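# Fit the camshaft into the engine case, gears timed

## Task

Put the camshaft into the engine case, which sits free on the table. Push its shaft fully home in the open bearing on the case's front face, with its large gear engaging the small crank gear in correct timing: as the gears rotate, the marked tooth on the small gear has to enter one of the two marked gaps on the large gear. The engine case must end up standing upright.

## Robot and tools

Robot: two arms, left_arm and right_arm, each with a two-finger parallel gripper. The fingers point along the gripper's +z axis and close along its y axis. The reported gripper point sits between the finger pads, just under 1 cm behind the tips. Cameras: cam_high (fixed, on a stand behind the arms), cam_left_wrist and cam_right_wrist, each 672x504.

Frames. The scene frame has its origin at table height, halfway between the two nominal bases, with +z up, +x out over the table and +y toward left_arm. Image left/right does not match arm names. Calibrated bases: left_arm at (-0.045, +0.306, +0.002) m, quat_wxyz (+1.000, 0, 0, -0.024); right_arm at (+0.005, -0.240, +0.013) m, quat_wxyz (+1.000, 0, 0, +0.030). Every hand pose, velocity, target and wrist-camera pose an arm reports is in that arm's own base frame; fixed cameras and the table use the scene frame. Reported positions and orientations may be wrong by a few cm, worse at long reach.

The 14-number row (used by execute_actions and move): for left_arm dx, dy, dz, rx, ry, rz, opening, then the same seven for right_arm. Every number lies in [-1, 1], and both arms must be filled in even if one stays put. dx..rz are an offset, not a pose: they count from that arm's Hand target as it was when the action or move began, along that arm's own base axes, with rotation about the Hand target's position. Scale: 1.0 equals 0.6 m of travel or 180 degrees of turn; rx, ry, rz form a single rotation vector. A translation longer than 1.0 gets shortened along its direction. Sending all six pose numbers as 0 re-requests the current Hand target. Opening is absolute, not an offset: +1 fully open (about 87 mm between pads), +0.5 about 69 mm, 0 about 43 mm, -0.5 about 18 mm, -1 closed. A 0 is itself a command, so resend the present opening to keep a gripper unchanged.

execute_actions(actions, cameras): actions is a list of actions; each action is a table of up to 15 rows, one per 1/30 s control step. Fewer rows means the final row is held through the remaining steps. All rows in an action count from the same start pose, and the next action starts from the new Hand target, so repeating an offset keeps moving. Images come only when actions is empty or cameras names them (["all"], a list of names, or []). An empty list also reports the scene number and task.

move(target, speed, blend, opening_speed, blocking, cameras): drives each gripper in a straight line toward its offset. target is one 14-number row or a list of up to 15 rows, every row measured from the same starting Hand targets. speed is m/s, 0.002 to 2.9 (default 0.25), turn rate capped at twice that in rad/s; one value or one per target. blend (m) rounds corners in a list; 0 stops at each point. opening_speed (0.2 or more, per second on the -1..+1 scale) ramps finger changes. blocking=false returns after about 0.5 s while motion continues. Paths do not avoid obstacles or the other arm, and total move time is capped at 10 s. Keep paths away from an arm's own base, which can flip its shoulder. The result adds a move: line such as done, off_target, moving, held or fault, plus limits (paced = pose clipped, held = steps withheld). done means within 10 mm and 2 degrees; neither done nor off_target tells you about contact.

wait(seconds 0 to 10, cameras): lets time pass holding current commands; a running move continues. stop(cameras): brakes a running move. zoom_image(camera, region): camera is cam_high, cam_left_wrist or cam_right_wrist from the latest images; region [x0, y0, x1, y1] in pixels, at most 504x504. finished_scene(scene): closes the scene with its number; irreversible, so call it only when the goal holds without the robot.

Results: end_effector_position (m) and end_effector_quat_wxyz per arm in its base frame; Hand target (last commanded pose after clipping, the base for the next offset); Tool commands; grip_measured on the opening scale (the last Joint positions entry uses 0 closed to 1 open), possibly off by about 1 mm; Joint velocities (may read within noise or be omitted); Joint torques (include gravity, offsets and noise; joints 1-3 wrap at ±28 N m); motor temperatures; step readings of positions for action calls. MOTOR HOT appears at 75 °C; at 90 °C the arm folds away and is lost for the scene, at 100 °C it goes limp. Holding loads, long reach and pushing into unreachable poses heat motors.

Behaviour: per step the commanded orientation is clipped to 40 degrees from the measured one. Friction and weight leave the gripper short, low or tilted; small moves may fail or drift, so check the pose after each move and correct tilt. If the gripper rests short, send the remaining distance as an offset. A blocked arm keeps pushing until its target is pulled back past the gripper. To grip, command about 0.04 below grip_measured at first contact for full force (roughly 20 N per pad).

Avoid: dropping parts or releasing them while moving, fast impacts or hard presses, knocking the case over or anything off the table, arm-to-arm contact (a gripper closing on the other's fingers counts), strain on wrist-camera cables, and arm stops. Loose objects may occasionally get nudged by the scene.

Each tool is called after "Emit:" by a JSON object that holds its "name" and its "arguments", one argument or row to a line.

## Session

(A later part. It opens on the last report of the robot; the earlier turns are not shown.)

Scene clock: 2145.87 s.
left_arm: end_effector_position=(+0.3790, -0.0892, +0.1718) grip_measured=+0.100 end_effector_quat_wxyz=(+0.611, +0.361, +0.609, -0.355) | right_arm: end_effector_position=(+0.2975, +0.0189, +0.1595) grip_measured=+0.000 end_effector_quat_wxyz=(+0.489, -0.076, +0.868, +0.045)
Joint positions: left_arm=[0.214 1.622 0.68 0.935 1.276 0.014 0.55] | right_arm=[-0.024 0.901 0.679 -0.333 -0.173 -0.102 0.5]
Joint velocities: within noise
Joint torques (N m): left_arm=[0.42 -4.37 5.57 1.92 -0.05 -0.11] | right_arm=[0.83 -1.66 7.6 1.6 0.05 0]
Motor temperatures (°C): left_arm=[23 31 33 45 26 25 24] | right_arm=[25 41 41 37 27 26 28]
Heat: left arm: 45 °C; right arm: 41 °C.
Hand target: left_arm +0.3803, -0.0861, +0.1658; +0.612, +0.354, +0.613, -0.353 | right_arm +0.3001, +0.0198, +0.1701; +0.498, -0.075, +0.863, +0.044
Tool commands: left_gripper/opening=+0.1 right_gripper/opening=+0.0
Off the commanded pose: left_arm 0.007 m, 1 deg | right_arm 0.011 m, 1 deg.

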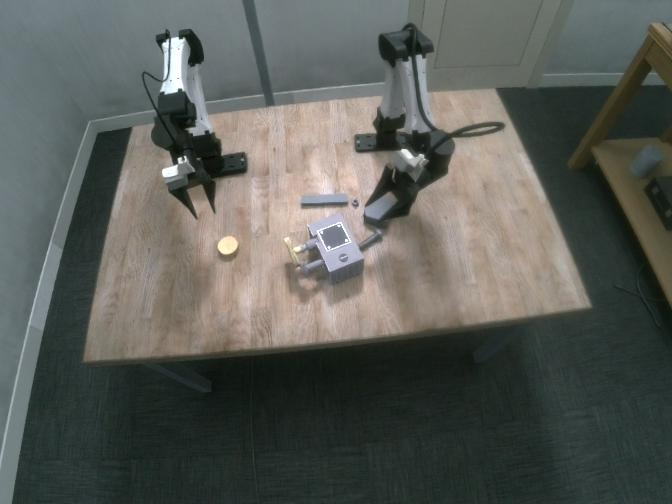

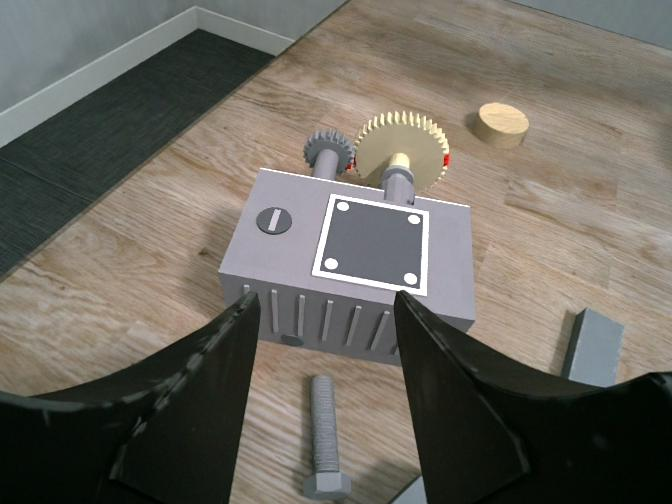

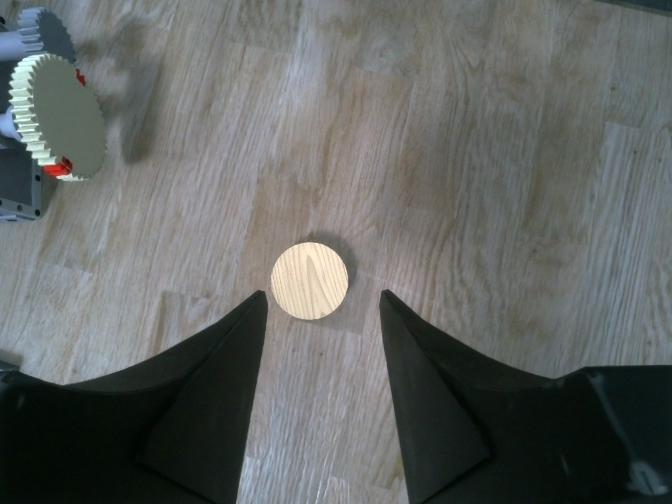

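Emit:
{"name": "zoom_image", "arguments": {
  "camera": "cam_left_wrist",
  "region": [290, 95, 470, 215]
}}

Emit:
{"name": "zoom_image", "arguments": {
  "camera": "cam_right_wrist",
  "region": [0, 0, 150, 225]
}}

Scaled by 2.800 from the camera's 672x504 image, which has a finer 960x720 frame.

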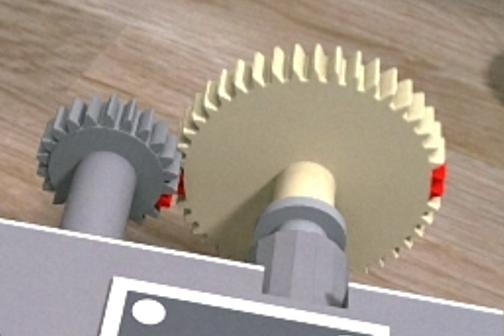

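Scaled by 2.240 from the camera's 672x504 image, which has a finer 960x720 frame.

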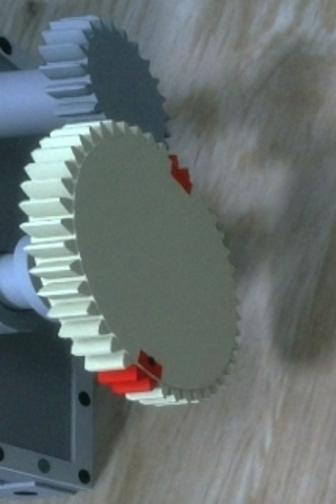

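Emit:
{"name": "move", "arguments": {
  "target": [0,0,0,0,0,0,0.1,0.0465,0.3003,-0.0235,-0.027,0.114,0.0414,0],
  "speed": 0.15,
  "cameras": ["cam_right_wrist","cam_left_wrist"]
}}

Scene clock: 2166.00 s.
left_arm: end_effector_position=(+0.3790, -0.0892, +0.1718) grip_measured=+0.100 end_effector_quat_wxyz=(+0.611, +0.361, +0.609, -0.355) | right_arm: end_effector_position=(+0.3233, +0.1966, +0.1470) grip_measured=+0.000 end_effector_quat_wxyz=(+0.320, -0.147, +0.935, +0.051)
Joint positions: left_arm=[0.214 1.622 0.68 0.935 1.276 0.014 0.55] | right_arm=[0.602 1.533 1.266 -0.665 0.176 0.233 0.5]
Joint torques (N m): left_arm=[0.4 -4.36 5.59 1.92 -0.05 -0.11] | right_arm=[0.55 -5.44 7.92 1.22 0.26 0.01]
Heat: left arm: 45 °C; right arm: 41 °C.
Hand target: left_arm +0.3803, -0.0861, +0.1658; +0.612, +0.354, +0.613, -0.353 | right_arm +0.3280, +0.2000, +0.1559; +0.329, -0.143, +0.932, +0.052
Off the commanded pose: left_arm 0.007 m, 1 deg | right_arm 0.011 m, 1 deg.
move: off_target (right_arm)
Images, in order (width x height): cam_left_wrist 672x504, cam_right_wrist 672x504.

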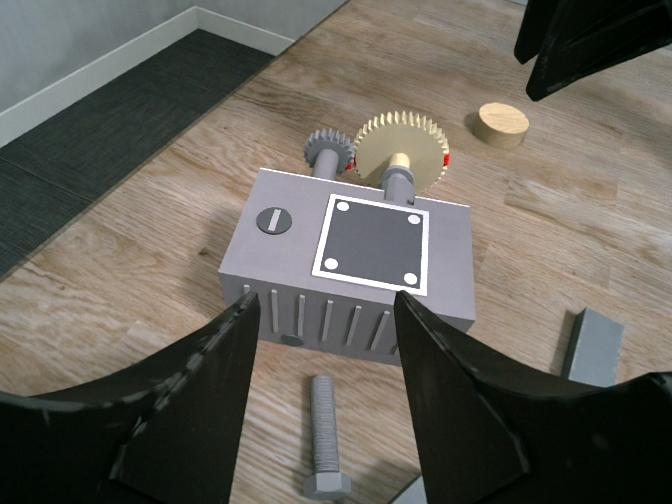

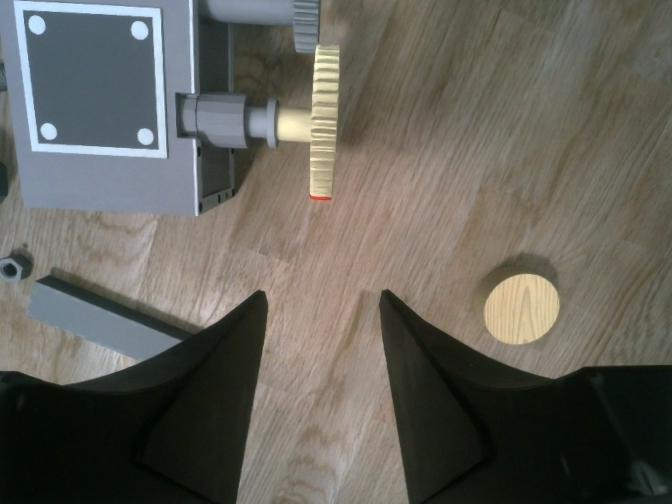

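Emit:
{"name": "move", "arguments": {
  "target": [
    [0,0,0,0,0,0,0.1,0.055,0.018,-0.0765,0,0,0,0],
    [0,0,0,0,0,0,0.1,0.0832,0.0277,-0.1157,0,0,0,0]
  ],
  "speed": [0.1,0.05],
  "blend": 0.005,
  "cameras": ["cam_right_wrist"]
}}

Scene clock: 2177.07 s.
left_arm: end_effector_position=(+0.3790, -0.0892, +0.1718) grip_measured=+0.100 end_effector_quat_wxyz=(+0.611, +0.361, +0.609, -0.355) | right_arm: end_effector_position=(+0.3729, +0.2161, +0.0870) grip_measured=+0.000 end_effector_quat_wxyz=(+0.323, -0.143, +0.934, +0.048)
Joint positions: left_arm=[0.214 1.622 0.68 0.935 1.276 0.014 0.55] | right_arm=[0.573 1.758 1.266 -0.432 0.168 0.213 0.5]
Joint torques (N m): left_arm=[0.4 -4.36 5.59 1.92 -0.05 -0.11] | right_arm=[-0.51 -7.21 5.2 1.53 0.04 -0.11]
Heat: left arm: 45 °C; right arm: 43 °C.
Hand target: left_arm +0.3803, -0.0861, +0.1658; +0.612, +0.354, +0.613, -0.353 | right_arm +0.3780, +0.2166, +0.0864; +0.329, -0.142, +0.932, +0.052
Off the commanded pose: left_arm 0.007 m, 1 deg | right_arm 0.005 m, 1 deg.
move: done
Images, in order (width x height): cam_right_wrist 672x504.

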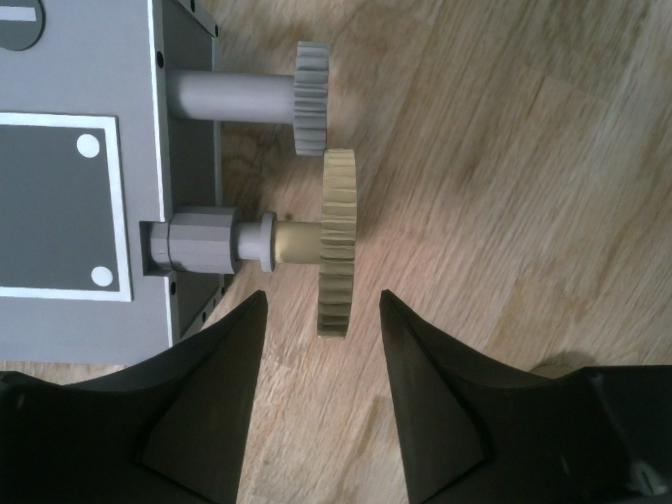

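Emit:
{"name": "move", "arguments": {
  "target": [0,0,0,0,0,0,0.1,0.008,-0.0055,-0.0075,0,0,0,0],
  "speed": 0.05,
  "cameras": ["cam_right_wrist"]
}}

Scene clock: 2189.47 s.
left_arm: end_effector_position=(+0.3790, -0.0892, +0.1718) grip_measured=+0.100 end_effector_quat_wxyz=(+0.611, +0.361, +0.609, -0.355) | right_arm: end_effector_position=(+0.3787, +0.2131, +0.0846) grip_measured=+0.000 end_effector_quat_wxyz=(+0.325, -0.142, +0.934, +0.049)
Joint positions: left_arm=[0.214 1.622 0.68 0.935 1.276 0.014 0.55] | right_arm=[0.557 1.769 1.266 -0.415 0.159 0.202 0.5]
Joint torques (N m): left_arm=[0.4 -4.37 5.59 1.92 -0.05 -0.11] | right_arm=[-0.42 -7.15 4.94 1.52 0.03 -0.09]
Heat: left arm: 45 °C; right arm: 42 °C.
Hand target: left_arm +0.3803, -0.0861, +0.1658; +0.612, +0.354, +0.613, -0.353 | right_arm +0.3827, +0.2133, +0.0820; +0.329, -0.142, +0.932, +0.052
Off the commanded pose: left_arm 0.007 m, 1 deg | right_arm 0.005 m, 1 deg.
move: done
Images, in order (width x height): cam_right_wrist 672x504.

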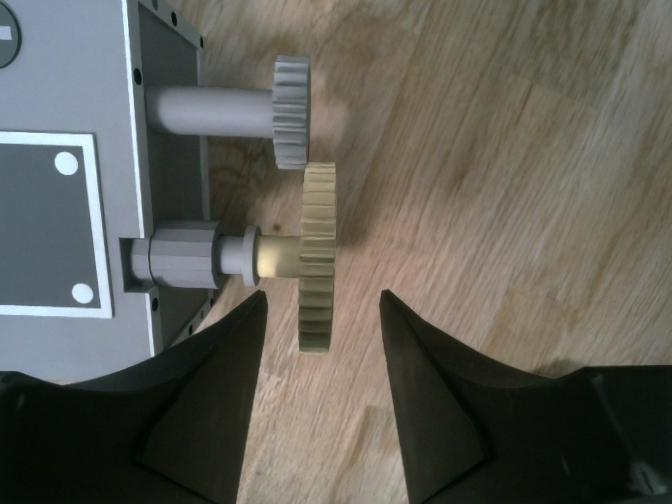

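Emit:
{"name": "move", "arguments": {
  "target": [0,0,0,0,0,0,0.1,0,0,0,0,0,0,-0.95],
  "speed": 0.05,
  "opening_speed": 0.6,
  "cameras": ["cam_right_wrist"]
}}

Scene clock: 2194.87 s.
left_arm: end_effector_position=(+0.3790, -0.0892, +0.1718) grip_measured=+0.100 end_effector_quat_wxyz=(+0.611, +0.361, +0.609, -0.355) | right_arm: end_effector_position=(+0.3793, +0.2142, +0.0851) grip_measured=-0.654 end_effector_quat_wxyz=(+0.326, -0.142, +0.933, +0.051)
Joint positions: left_arm=[0.214 1.622 0.68 0.935 1.276 0.014 0.55] | right_arm=[0.557 1.769 1.266 -0.41 0.155 0.203 0.173]
Joint torques (N m): left_arm=[0.39 -4.36 5.57 1.92 -0.05 -0.11] | right_arm=[-0.44 -7.16 4.92 1.49 0.07 -0.12]
Heat: left arm: 45 °C; right arm: 42 °C.
Hand target: left_arm +0.3803, -0.0861, +0.1658; +0.612, +0.354, +0.613, -0.353 | right_arm +0.3827, +0.2133, +0.0820; +0.329, -0.142, +0.932, +0.052
Off the commanded pose: left_arm 0.007 m, 1 deg | right_arm 0.005 m, 0 deg.
move: done
Images, in order (width x height): cam_right_wrist 672x504.

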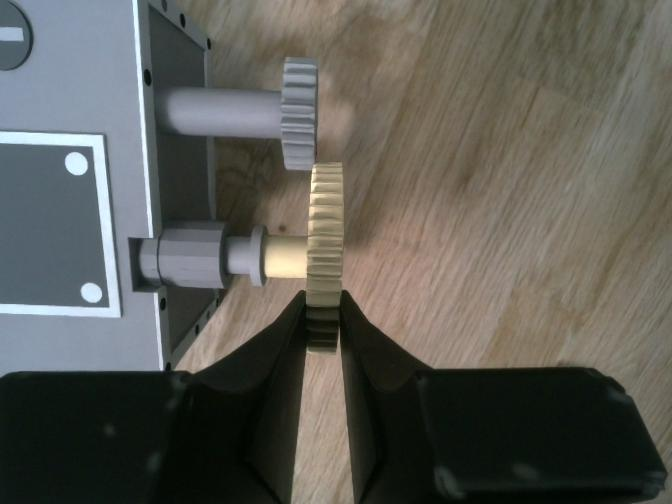

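Emit:
{"name": "move", "arguments": {
  "target": [
    [0,0,0,0,0,0,0.1,-0.005,0.0159,0,0,0,0,-0.95],
    [0,0,0,0,0,0,0.1,-0.0037,0.0163,0.0011,-0.005,0.0159,0.012,-0.95],
    [0,0,0,0,0,0,0.1,-0.0024,0.0167,0.0022,-0.0099,0.0318,-0.012,-0.95],
    [0,0,0,0,0,0,0.1,-0.0011,0.0171,0.0033,-0.0149,0.0477,0.012,-0.95],
    [0,0,0,0,0,0,0.1,-0.0024,0.0167,0.0022,-0.0099,0.0318,0,-0.95]
  ],
  "speed": 0.1,
  "blend": 0.004,
  "cameras": ["cam_right_wrist","cam_left_wrist"]
}}

Scene clock: 2211.80 s.
left_arm: end_effector_position=(+0.3790, -0.0892, +0.1718) grip_measured=+0.100 end_effector_quat_wxyz=(+0.611, +0.361, +0.609, -0.355) | right_arm: end_effector_position=(+0.3825, +0.2174, +0.0836) grip_measured=-0.659 end_effector_quat_wxyz=(+0.272, -0.142, +0.951, +0.036)
Joint positions: left_arm=[0.214 1.622 0.68 0.935 1.276 0.014 0.55] | right_arm=[0.554 1.875 1.446 -0.603 0.144 0.218 0.17]
Joint torques (N m): left_arm=[0.4 -4.36 5.57 1.91 -0.05 -0.11] | right_arm=[1.07 -9.54 3.89 1.42 0.04 -0.02]
Heat: left arm: 45 °C; right arm: 41 °C.
Hand target: left_arm +0.3803, -0.0861, +0.1658; +0.612, +0.354, +0.613, -0.353 | right_arm +0.3813, +0.2234, +0.0832; +0.279, -0.145, +0.948, +0.045
Off the commanded pose: left_arm 0.007 m, 1 deg | right_arm 0.006 m, 1 deg.
move: done
Images, in order (width x height): cam_left_wrist 672x504, cam_right_wrist 672x504.

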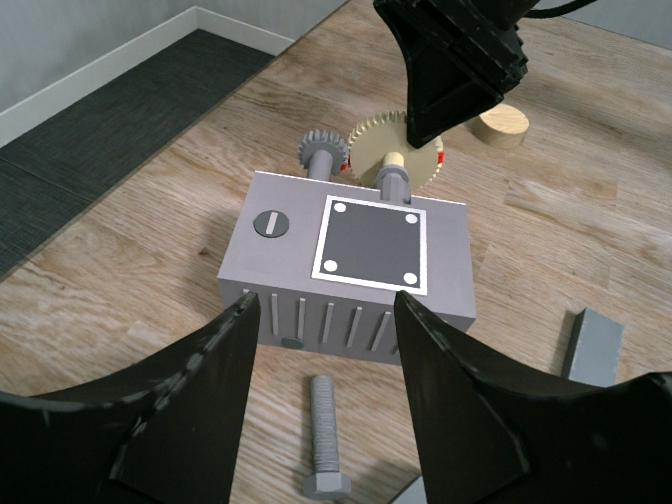

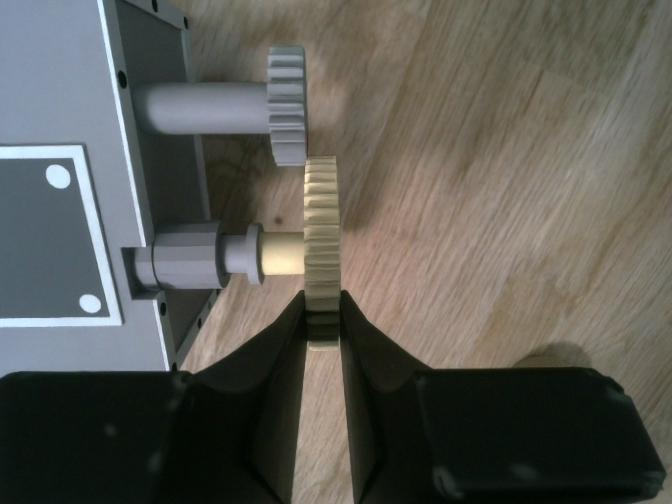

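Emit:
{"name": "zoom_image", "arguments": {
  "camera": "cam_left_wrist",
  "region": [290, 95, 470, 215]
}}

Emit:
{"name": "zoom_image", "arguments": {
  "camera": "cam_right_wrist",
  "region": [230, 30, 380, 180]
}}

Scaled by 2.800 from the camera's 672x504 image, which has a finer 960x720 frame.

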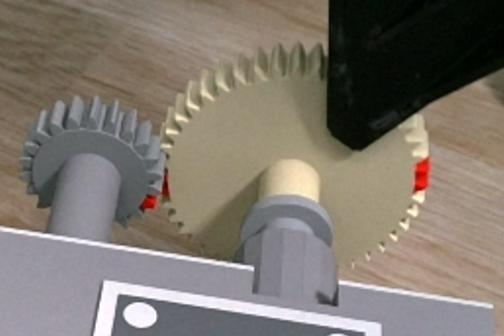

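Scaled by 3.360 from the camera's 672x504 image, which has a finer 960x720 frame.

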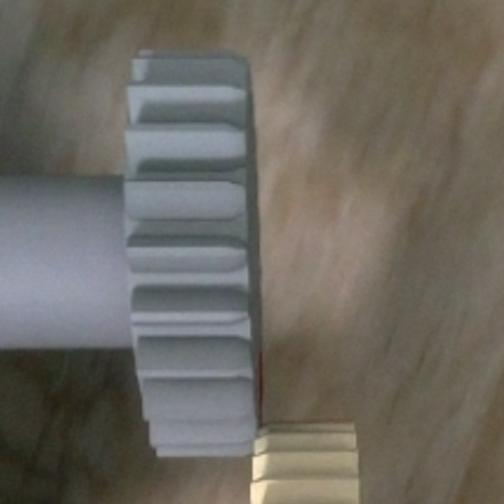

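Emit:
{"name": "move", "arguments": {
  "target": [
    [0,0,0,0,0,0,0.1,-0.0015,0.0048,0,0.014,0.004,0.015,-0.95],
    [0,0,0,0,0,0,0.1,-0.002,0.0046,-0.0005,-0.010,-0.012,-0.015,-0.95],
    [0,0,0,0,0,0,0.1,-0.0025,0.0045,-0.001,0.018,-0.012,0.015,-0.95],
    [0,0,0,0,0,0,0.1,-0.003,0.0045,-0.0016,-0.008,-0.026,-0.015,-0.95],
    [0,0,0,0,0,0,0.1,-0.0015,0.0048,0,0.014,0.004,0.015,-0.95],
    [0,0,0,0,0,0,0.1,-0.001,0.005,0.0006,-0.016,0.004,-0.015,-0.95],
    [0,0,0,0,0,0,0.1,-0.0005,0.0052,0.001,0.01,0.018,0.015,-0.95],
    [0,0,0,0,0,0,0.1,-0.0015,0.0048,0,0,0,0,-0.95]
  ],
  "speed": 0.1,
  "blend": 0.004,
  "cameras": ["cam_right_wrist","cam_left_wrist"]
}}

Scene clock: 2247.90 s.
left_arm: end_effector_position=(+0.3790, -0.0892, +0.1718) grip_measured=+0.100 end_effector_quat_wxyz=(+0.611, +0.361, +0.609, -0.355) | right_arm: end_effector_position=(+0.3822, +0.2214, +0.0829) grip_measured=-0.659 end_effector_quat_wxyz=(+0.271, -0.146, +0.951, +0.041)
Joint positions: left_arm=[0.214 1.622 0.68 0.935 1.276 0.014 0.55] | right_arm=[0.558 1.88 1.451 -0.601 0.134 0.216 0.17]
Joint torques (N m): left_arm=[0.4 -4.36 5.57 1.92 -0.05 -0.11] | right_arm=[1.39 -9.78 3.79 1.38 0.18 0.06]
Heat: left arm: 45 °C; right arm: 43 °C.
Hand target: left_arm +0.3803, -0.0861, +0.1658; +0.612, +0.354, +0.613, -0.353 | right_arm +0.3804, +0.2262, +0.0832; +0.279, -0.145, +0.948, +0.044
Off the commanded pose: left_arm 0.007 m, 1 deg | right_arm 0.005 m, 1 deg.
move: done
Images, in order (width x height): cam_left_wrist 672x504, cam_right_wrist 672x504.

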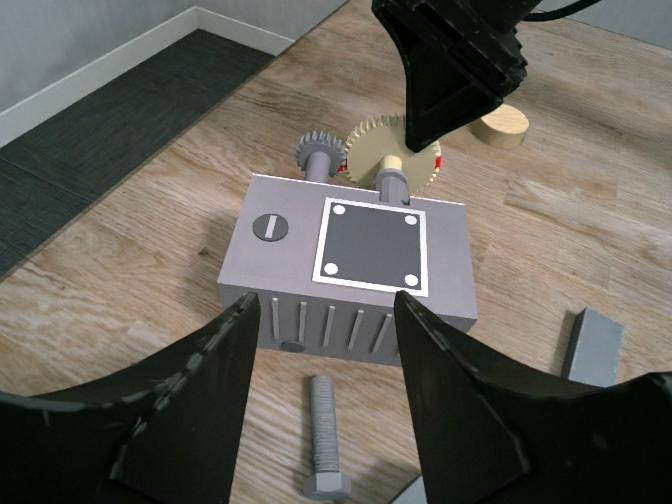

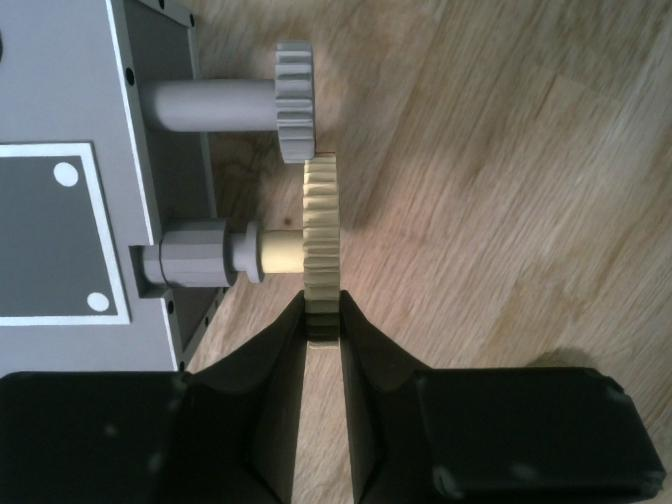

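Emit:
{"name": "zoom_image", "arguments": {
  "camera": "cam_right_wrist",
  "region": [230, 30, 380, 180]
}}

Emit:
{"name": "zoom_image", "arguments": {
  "camera": "cam_left_wrist",
  "region": [290, 95, 470, 215]
}}

Scaled by 3.360 from the camera's 672x504 image, which has a finer 960x720 frame.

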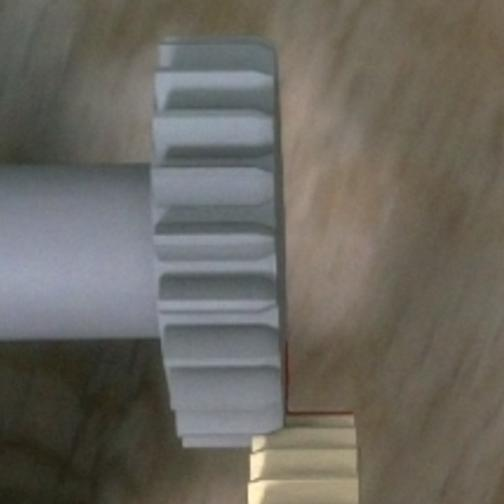

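Scaled by 2.800 from the camera's 672x504 image, which has a finer 960x720 frame.

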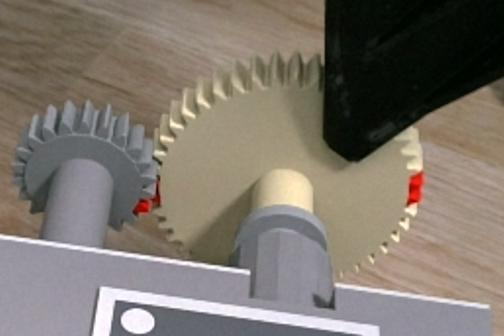

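Emit:
{"name": "move", "arguments": {
  "target": [
    [0,0,0,0,0,0,0.1,-0.004,-0.0012,-0.0032,0.0149,-0.0478,0,-0.95],
    [0,0,0,0,0,0,0.1,-0.0073,-0.0023,-0.007,0.0297,-0.0955,0,-0.95]
  ],
  "speed": 0.08,
  "blend": 0.004,
  "cameras": ["cam_right_wrist","cam_left_wrist"]
}}

Emit:
{"name": "zoom_image", "arguments": {
  "camera": "cam_left_wrist",
  "region": [290, 95, 470, 215]
}}

Emit:
{"name": "zoom_image", "arguments": {
  "camera": "cam_right_wrist",
  "region": [230, 30, 380, 180]
}}

Scene clock: 2268.90 s.
left_arm: end_effector_position=(+0.3790, -0.0892, +0.1718) grip_measured=+0.100 end_effector_quat_wxyz=(+0.611, +0.361, +0.609, -0.355) | right_arm: end_effector_position=(+0.3819, +0.2218, +0.0841) grip_measured=-0.659 end_effector_quat_wxyz=(+0.427, -0.133, +0.892, +0.062)
Joint positions: left_arm=[0.214 1.622 0.68 0.935 1.276 0.014 0.55] | right_arm=[0.603 1.676 1.021 -0.047 0.24 0.194 0.17]
Joint torques (N m): left_arm=[0.4 -4.36 5.59 1.92 -0.05 -0.11] | right_arm=[1.22 -7.28 3.74 1.66 0.09 0.02]
Heat: left arm: 45 °C; right arm: 44 °C.
Hand target: left_arm +0.3803, -0.0861, +0.1658; +0.612, +0.354, +0.613, -0.353 | right_arm +0.3761, +0.2249, +0.0791; +0.424, -0.137, +0.893, +0.066
Off the commanded pose: left_arm 0.007 m, 1 deg | right_arm 0.008 m, 1 deg.
move: done
Images, in order (width x height): cam_left_wrist 672x504, cam_right_wrist 672x504.

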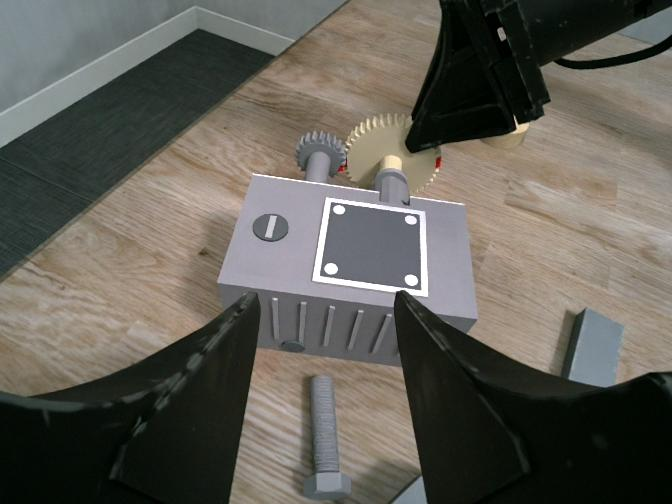

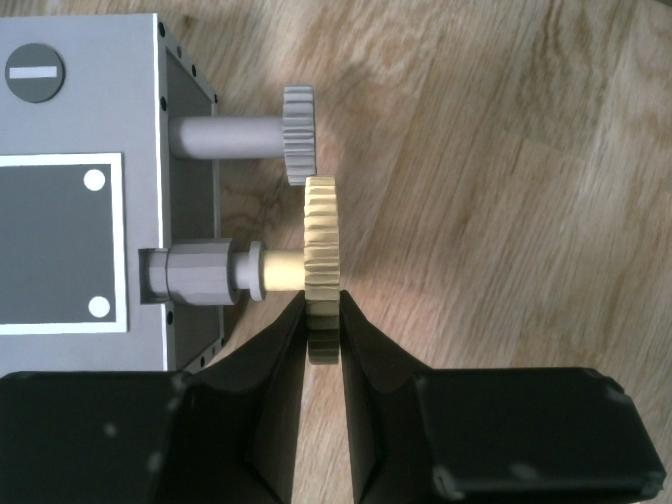

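Scaled by 2.800 from the camera's 672x504 image, which has a finer 960x720 frame.

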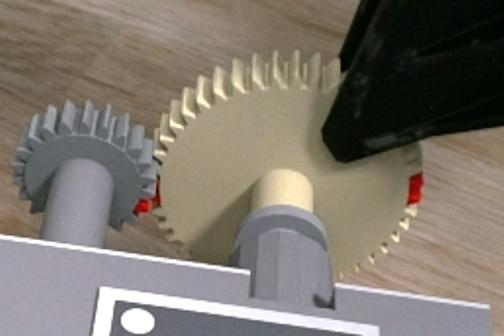

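Scaled by 3.360 from the camera's 672x504 image, which has a finer 960x720 frame.

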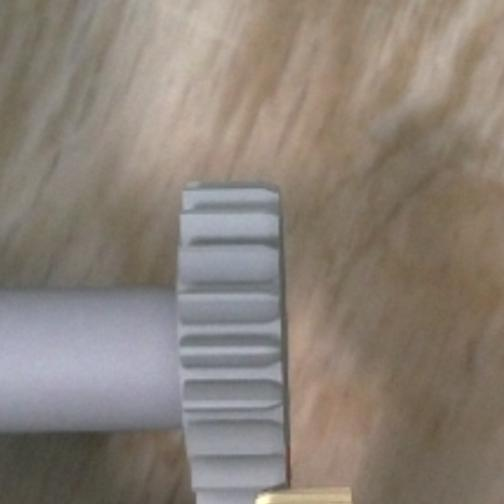

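Emit:
{"name": "move", "arguments": {
  "target": [
    [0,0,0,0,0,0,0.1,-0.0097,-0.008,-0.0073,0,0,0,-0.95]
  ],
  "speed": 0.04,
  "cameras": ["cam_right_wrist","cam_left_wrist"]
}}

Emit:
{"name": "zoom_image", "arguments": {
  "camera": "cam_left_wrist",
  "region": [290, 95, 470, 215]
}}

Scene clock: 2282.73 s.
left_arm: end_effector_position=(+0.3790, -0.0892, +0.1718) grip_measured=+0.100 end_effector_quat_wxyz=(+0.611, +0.361, +0.609, -0.355) | right_arm: end_effector_position=(+0.3815, +0.2214, +0.0839) grip_measured=-0.659 end_effector_quat_wxyz=(+0.440, -0.132, +0.886, +0.067)
Joint positions: left_arm=[0.214 1.622 0.68 0.935 1.276 0.014 0.55] | right_arm=[0.603 1.662 0.983 0.008 0.24 0.191 0.17]
Joint torques (N m): left_arm=[0.4 -4.36 5.59 1.92 -0.05 -0.11] | right_arm=[1.05 -7.64 3.58 1.35 0.08 0.03]
Heat: left arm: 45 °C; right arm: 43 °C.
Hand target: left_arm +0.3803, -0.0861, +0.1658; +0.612, +0.354, +0.613, -0.353 | right_arm +0.3702, +0.2200, +0.0747; +0.424, -0.137, +0.893, +0.066
Off the commanded pose: left_arm 0.007 m, 1 deg | right_arm 0.015 m, 2 deg.
move: off_target (right_arm)
Images, in order (width x height): cam_left_wrist 672x504, cam_right_wrist 672x504.

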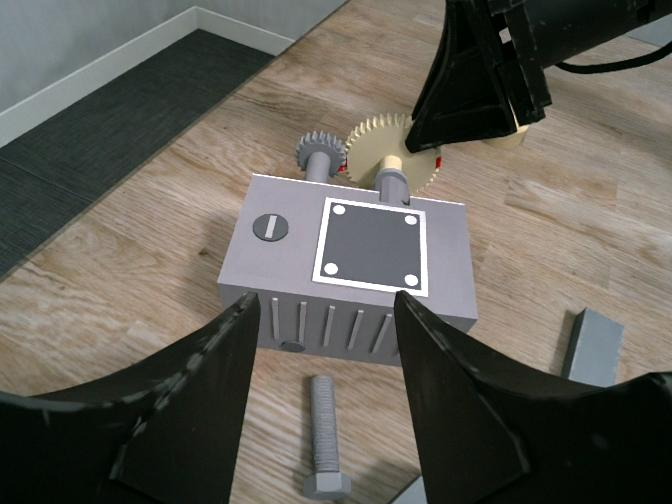

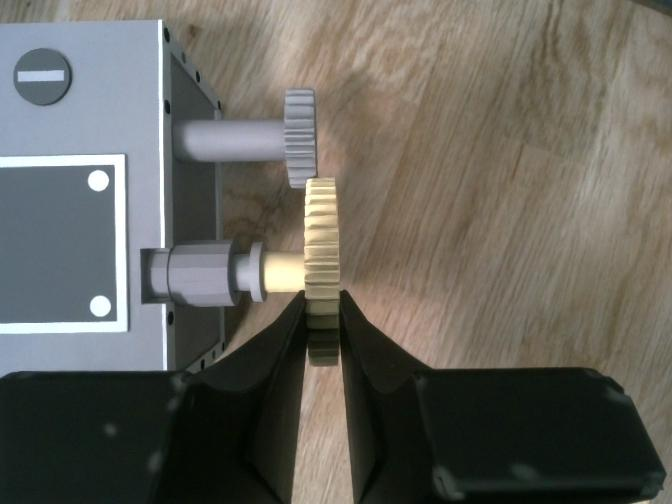

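Scaled by 2.800 from the camera's 672x504 image, which has a finer 960x720 frame.

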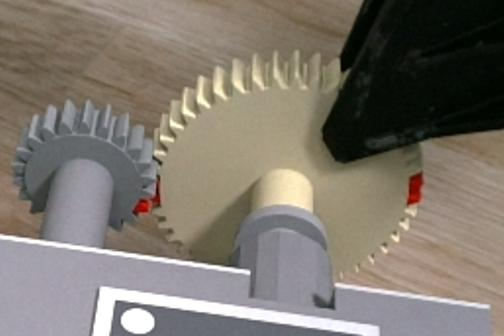

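Emit:
{"name": "move", "arguments": {
  "target": [
    [0,0,0,0,0,0,0.1,0.017,0.0023,0.013,0,0,0,-0.95],
    [0,0,0,0,0,0,0.1,0.017,0.0023,0.013,0,0,0,0],
    [0,0,0,0,0,0,0.1,-0.083,-0.0288,0.096,0,0,0,0]
  ],
  "speed": [0.05,0.05,0.1],
  "opening_speed": 0.6,
  "cameras": ["cam_right_wrist","cam_left_wrist"]
}}

Scene clock: 2309.37 s.
left_arm: end_effector_position=(+0.3790, -0.0892, +0.1718) grip_measured=+0.100 end_effector_quat_wxyz=(+0.611, +0.361, +0.609, -0.355) | right_arm: end_effector_position=(+0.3249, +0.2045, +0.1325) grip_measured=+0.000 end_effector_quat_wxyz=(+0.425, -0.139, +0.892, +0.068)
Joint positions: left_arm=[0.214 1.622 0.68 0.935 1.276 0.014 0.55] | right_arm=[0.658 1.4 0.961 -0.273 0.266 0.228 0.5]
Joint torques (N m): left_arm=[0.4 -4.36 5.57 1.92 -0.05 -0.11] | right_arm=[0.83 -6.41 4.6 1.45 0.26 0.01]
Heat: left arm: 45 °C; right arm: 42 °C.
Hand target: left_arm +0.3803, -0.0861, +0.1658; +0.612, +0.354, +0.613, -0.353 | right_arm +0.3204, +0.2027, +0.1322; +0.424, -0.137, +0.893, +0.066
Off the commanded pose: left_arm 0.007 m, 1 deg | right_arm 0.005 m, 0 deg.
move: done
Images, in order (width x height): cam_left_wrist 672x504, cam_right_wrist 672x504.

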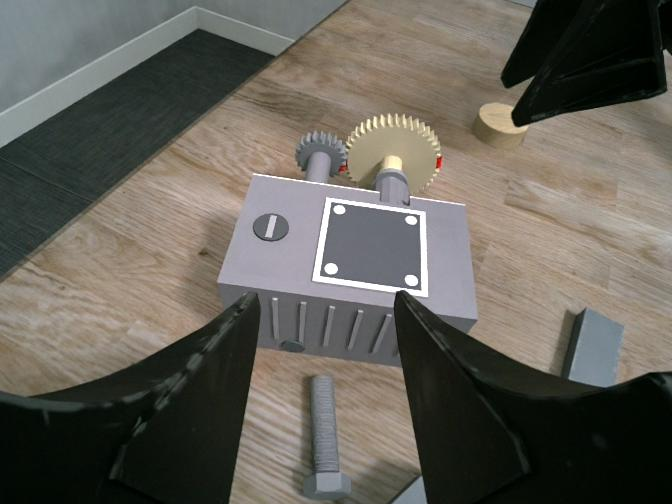

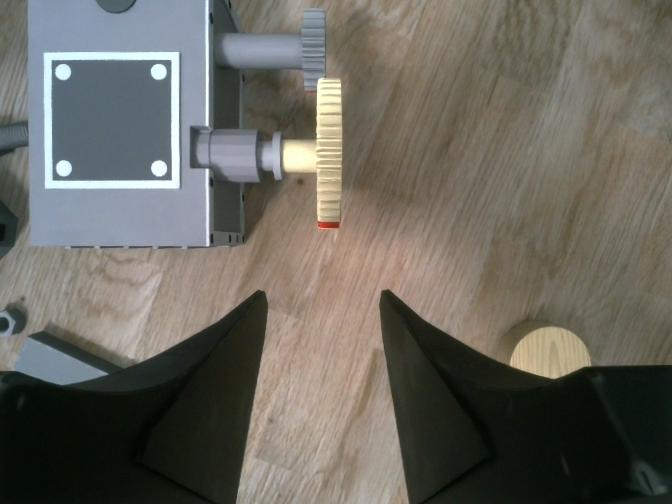

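Emit:
{"name": "move", "arguments": {
  "target": [
    [0,0,0,0,0,0,0.1,-0.0338,-0.3048,0.063,0.0119,-0.0495,-0.0416,0],
    [0,0,0,0,0,0,0.1,0.2493,-0.1578,0.0297,0.1757,-0.1697,0.3041,-0.9]
  ],
  "speed": [0.2,0.25],
  "blend": 0.02,
  "cameras": ["cam_right_wrist","cam_left_wrist"]
}}

Emit:
{"name": "zoom_image", "arguments": {
  "camera": "cam_right_wrist",
  "region": [100, 200, 300, 350]
}}

Scene clock: 2328.57 s.
left_arm: end_effector_position=(+0.3790, -0.0892, +0.1718) grip_measured=+0.100 end_effector_quat_wxyz=(+0.611, +0.361, +0.609, -0.355) | right_arm: end_effector_position=(+0.4657, +0.1070, +0.1449) grip_measured=-0.900 end_effector_quat_wxyz=(+0.567, -0.408, +0.559, +0.447)
Joint positions: left_arm=[0.214 1.622 0.68 0.935 1.276 0.014 0.55] | right_arm=[-0.151 2.187 1.182 1.346 -1.442 0.374 0.05]
Joint torques (N m): left_arm=[0.4 -4.37 5.57 1.92 -0.05 -0.11] | right_arm=[0.57 -8.81 6.13 1.33 0.17 -0.01]
Heat: left arm: 45 °C; right arm: 40 °C.
Hand target: left_arm +0.3803, -0.0861, +0.1658; +0.612, +0.354, +0.613, -0.353 | right_arm +0.4701, +0.1081, +0.1501; +0.576, -0.419, +0.546, +0.442
Off the commanded pose: left_arm 0.007 m, 1 deg | right_arm 0.007 m, 2 deg.
move: done
Images, in order (width x height): cam_left_wrist 672x504, cam_right_wrist 672x504.

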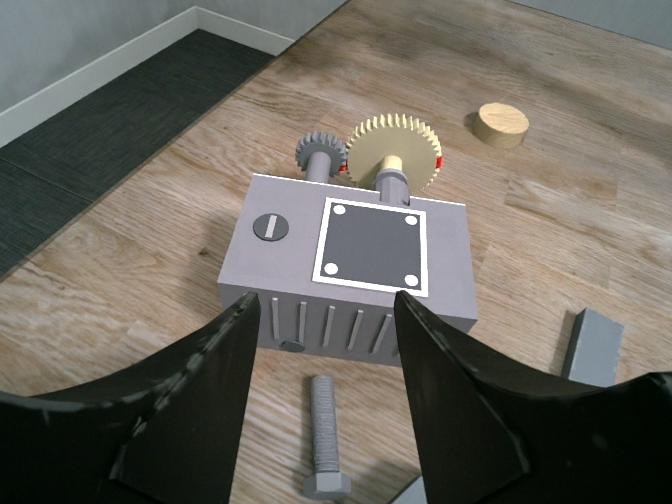

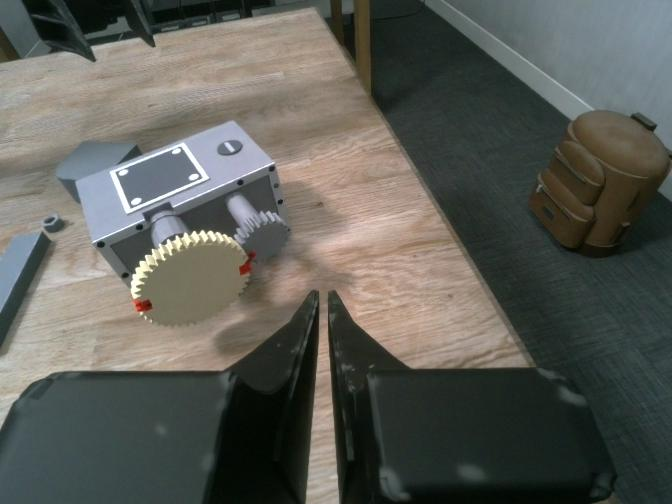

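Scaled by 2.520 from the camera's 672x504 image, which has a finer 960x720 frame.

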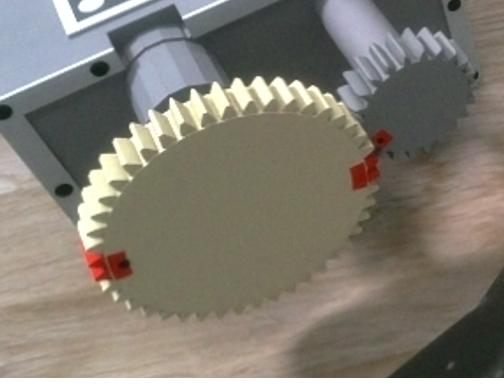

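Emit:
{"name": "zoom_image", "arguments": {
  "camera": "cam_right_wrist",
  "region": [225, 220, 295, 290]
}}

Scaled by 7.200 from the camera's 672x504 image, which has a finer 960x720 frame.

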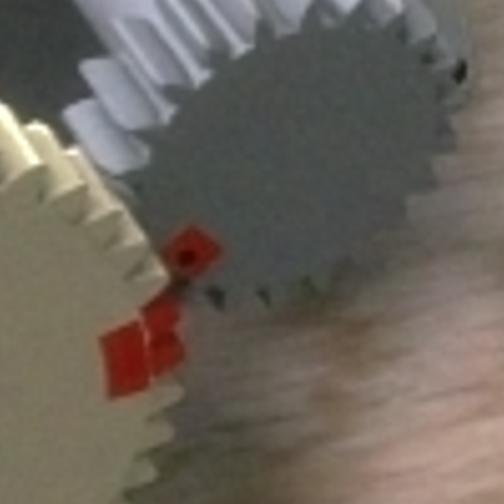

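Emit:
{"name": "move", "arguments": {
  "target": [
    [0,0,0,0,0,0,0.1,-0.2833,-0.1472,0.0333,-0.1757,0.1697,-0.3041,0],
    [0,0,0,0,0,0,0.1,-0.2495,0.1577,-0.0298,-0.1757,0.1697,-0.3041,0]
  ],
  "speed": [0.25,0.15],
  "cameras": ["cam_right_wrist","cam_left_wrist"]
}}

Scene clock: 2378.77 s.
left_arm: end_effector_position=(+0.3790, -0.0892, +0.1718) grip_measured=+0.100 end_effector_quat_wxyz=(+0.611, +0.361, +0.609, -0.355) | right_arm: end_effector_position=(+0.3098, +0.1940, +0.1182) grip_measured=+0.000 end_effector_quat_wxyz=(+0.403, -0.145, +0.902, +0.057)
Joint positions: left_arm=[0.214 1.622 0.68 0.935 1.276 0.014 0.55] | right_arm=[0.661 1.373 0.914 -0.306 0.266 0.228 0.5]
Joint torques (N m): left_arm=[0.4 -4.36 5.57 1.92 -0.05 -0.11] | right_arm=[0.68 -4.01 7.98 1.67 0.27 0.05]
Heat: left arm: 45 °C; right arm: 41 °C.
Hand target: left_arm +0.3803, -0.0861, +0.1658; +0.612, +0.354, +0.613, -0.353 | right_arm +0.3203, +0.2027, +0.1323; +0.424, -0.137, +0.893, +0.066
Off the commanded pose: left_arm 0.007 m, 1 deg | right_arm 0.020 m, 3 deg.
move: off_target (right_arm)
Images, in order (width x height): cam_left_wrist 672x504, cam_right_wrist 672x504.

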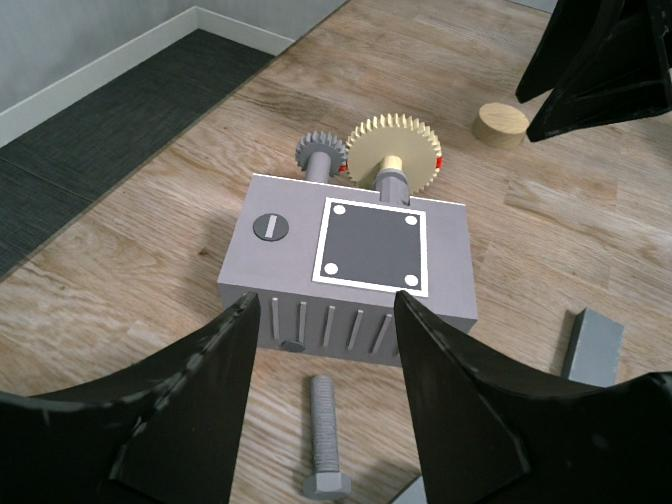

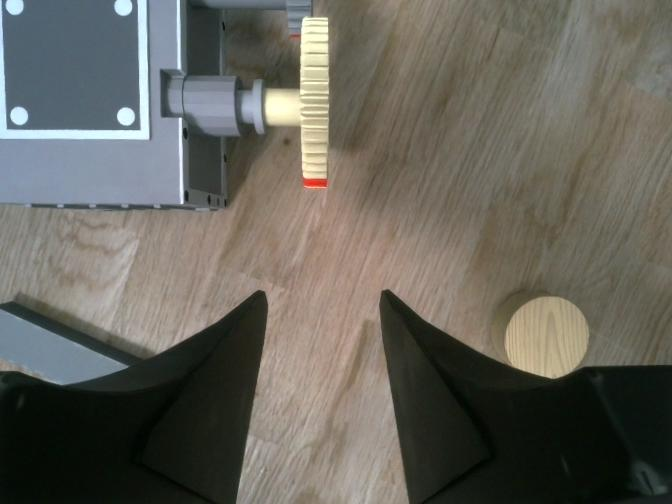

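Emit:
{"name": "move", "arguments": {
  "target": [
    [0,0,0,0,0,0,0.1,0.067,0.0187,-0.042,0,0,0,0]
  ],
  "speed": [0.08],
  "cameras": ["cam_right_wrist"]
}}

Scene clock: 2385.90 s.
left_arm: end_effector_position=(+0.3790, -0.0892, +0.1718) grip_measured=+0.100 end_effector_quat_wxyz=(+0.611, +0.361, +0.609, -0.355) | right_arm: end_effector_position=(+0.3480, +0.2070, +0.0943) grip_measured=+0.000 end_effector_quat_wxyz=(+0.405, -0.140, +0.902, +0.055)
Joint positions: left_arm=[0.214 1.622 0.68 0.935 1.276 0.014 0.55] | right_arm=[0.621 1.55 0.968 -0.173 0.245 0.207 0.5]
Joint torques (N m): left_arm=[0.4 -4.36 5.59 1.92 -0.05 -0.11] | right_arm=[-0.44 -5.31 7.8 1.7 0.06 -0.1]
Heat: left arm: 45 °C; right arm: 41 °C.
Hand target: left_arm +0.3803, -0.0861, +0.1658; +0.612, +0.354, +0.613, -0.353 | right_arm +0.3605, +0.2138, +0.1071; +0.424, -0.137, +0.893, +0.066
Off the commanded pose: left_arm 0.007 m, 1 deg | right_arm 0.019 m, 3 deg.
move: off_target (right_arm)
Images, in order (width x height): cam_right_wrist 672x504.

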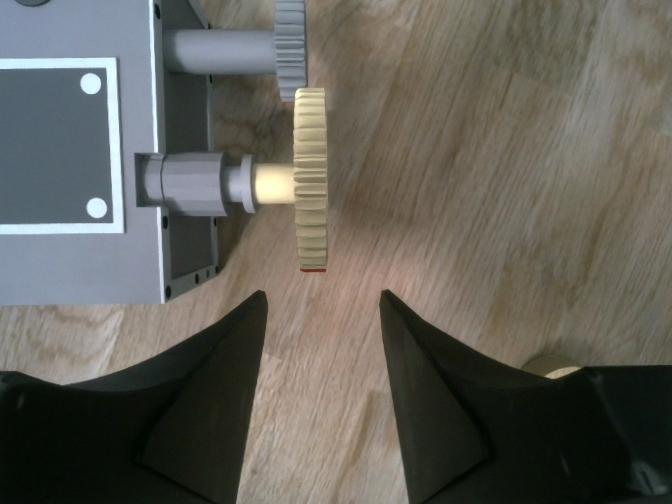

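Emit:
{"name": "move", "arguments": {
  "target": [
    [0,0,0,0,0,0,0.1,0.052,0.023,-0.0165,0,0,0,0]
  ],
  "speed": [0.06],
  "cameras": ["cam_right_wrist"]
}}

Scene clock: 2392.23 s.
left_arm: end_effector_position=(+0.3790, -0.0892, +0.1718) grip_measured=+0.100 end_effector_quat_wxyz=(+0.611, +0.361, +0.609, -0.355) | right_arm: end_effector_position=(+0.3786, +0.2213, +0.0846) grip_measured=+0.000 end_effector_quat_wxyz=(+0.405, -0.140, +0.902, +0.056)
Joint positions: left_arm=[0.214 1.622 0.68 0.935 1.276 0.014 0.55] | right_arm=[0.603 1.687 1.071 -0.136 0.231 0.194 0.5]
Joint torques (N m): left_arm=[0.39 -4.36 5.56 1.92 -0.05 -0.11] | right_arm=[-0.47 -6.48 7.84 1.7 0.07 -0.11]
Heat: left arm: 45 °C; right arm: 41 °C.
Hand target: left_arm +0.3803, -0.0861, +0.1658; +0.612, +0.354, +0.613, -0.353 | right_arm +0.3917, +0.2277, +0.0972; +0.424, -0.137, +0.893, +0.066
Off the commanded pose: left_arm 0.007 m, 1 deg | right_arm 0.019 m, 3 deg.
move: off_target (right_arm)
Images, in order (width x height): cam_right_wrist 672x504.

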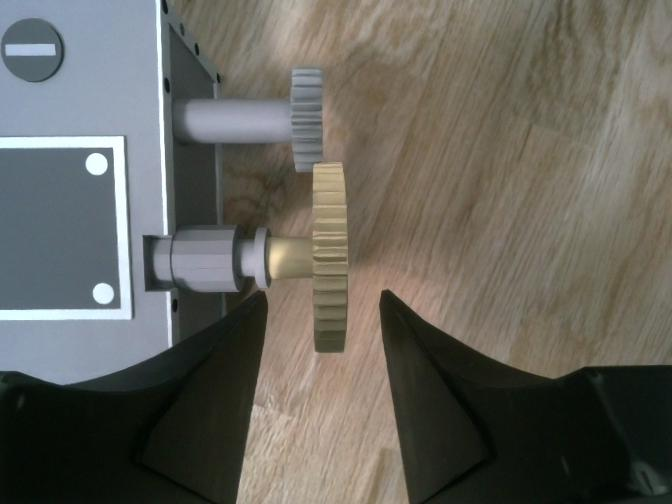

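Emit:
{"name": "move", "arguments": {
  "target": [0,0,0,0,0,0,0.1,0,0,0,0,0,0,-0.95],
  "speed": 0.05,
  "opening_speed": 0.6
}}

Emit:
{"name": "move", "arguments": {
  "target": [
    [0,0,0,0,0,0,0.1,-0.004,0.0127,0,0.014,0.004,0.012,-0.95],
    [0,0,0,0,0,0,0.1,-0.004,0.0127,0,-0.014,-0.004,-0.012,-0.95],
    [0,0,0,0,0,0,0.1,-0.004,0.0137,0,0.016,0.004,0.015,-0.95],
    [0,0,0,0,0,0,0.1,-0.004,0.0137,0,-0.014,-0.004,-0.015,-0.95],
    [0,0,0,0,0,0,0.1,-0.0045,0.0147,0,0.016,0.004,-0.015,-0.95],
    [0,0,0,0,0,0,0.1,-0.0045,0.0147,0,-0.014,-0.004,0.015,-0.95],
    [0,0,0,0,0,0,0.1,-0.0045,0.0147,0,0,0,0,-0.95]
  ],
  "speed": 0.1,
  "blend": 0.004,
  "cameras": ["cam_right_wrist","cam_left_wrist"]
}}

Scene clock: 2403.27 s.
left_arm: end_effector_position=(+0.3790, -0.0892, +0.1718) grip_measured=+0.100 end_effector_quat_wxyz=(+0.611, +0.361, +0.609, -0.355) | right_arm: end_effector_position=(+0.3790, +0.2209, +0.0847) grip_measured=-0.661 end_effector_quat_wxyz=(+0.405, -0.140, +0.902, +0.056)
Joint positions: left_arm=[0.214 1.622 0.68 0.935 1.276 0.014 0.55] | right_arm=[0.601 1.687 1.071 -0.136 0.23 0.192 0.17]
Joint torques (N m): left_arm=[0.39 -4.36 5.59 1.92 -0.05 -0.11] | right_arm=[-0.32 -6.46 7.77 1.7 0.06 -0.1]
Heat: left arm: 45 °C; right arm: 42 °C.
Hand target: left_arm +0.3803, -0.0861, +0.1658; +0.612, +0.354, +0.613, -0.353 | right_arm +0.3917, +0.2277, +0.0972; +0.425, -0.137, +0.893, +0.066
Off the commanded pose: left_arm 0.007 m, 1 deg | right_arm 0.019 m, 3 deg.
move: off_target (right_arm)

Scene clock: 2407.27 s.
left_arm: end_effector_position=(+0.3790, -0.0892, +0.1718) grip_measured=+0.100 end_effector_quat_wxyz=(+0.611, +0.361, +0.609, -0.355) | right_arm: end_effector_position=(+0.3794, +0.2289, +0.0850) grip_measured=-0.659 end_effector_quat_wxyz=(+0.404, -0.143, +0.902, +0.051)
Joint positions: left_arm=[0.214 1.622 0.68 0.935 1.276 0.014 0.55] | right_arm=[0.623 1.709 1.101 -0.153 0.25 0.2 0.171]
Joint torques (N m): left_arm=[0.4 -4.36 5.59 1.92 -0.05 -0.11] | right_arm=[-0.01 -7.61 6.54 1.78 0.06 0]
Heat: left arm: 45 °C; right arm: 41 °C.
Hand target: left_arm +0.3803, -0.0861, +0.1658; +0.612, +0.354, +0.613, -0.353 | right_arm +0.3890, +0.2366, +0.0971; +0.424, -0.137, +0.893, +0.066
Off the commanded pose: left_arm 0.007 m, 1 deg | right_arm 0.017 m, 3 deg.
move: off_target (right_arm)
Images, in order (width x height): cam_left_wrist 672x504, cam_right_wrist 672x504.

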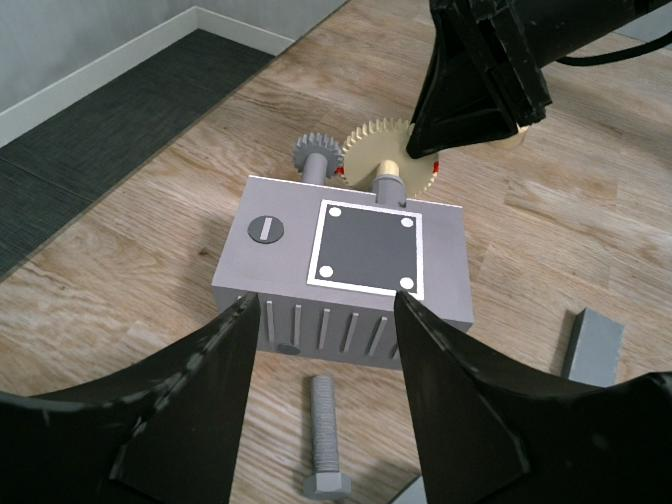

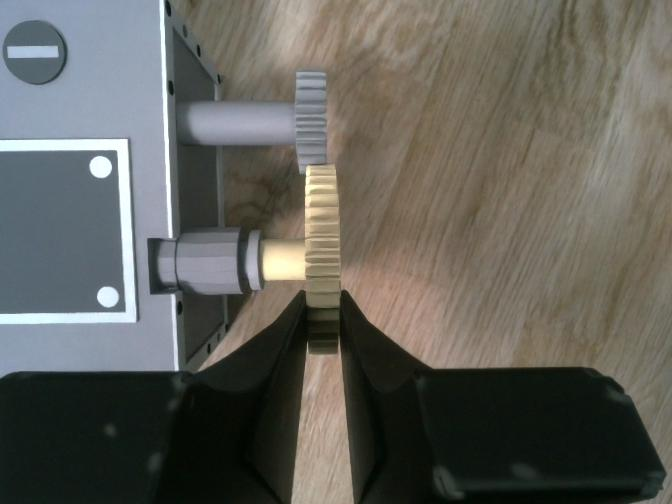

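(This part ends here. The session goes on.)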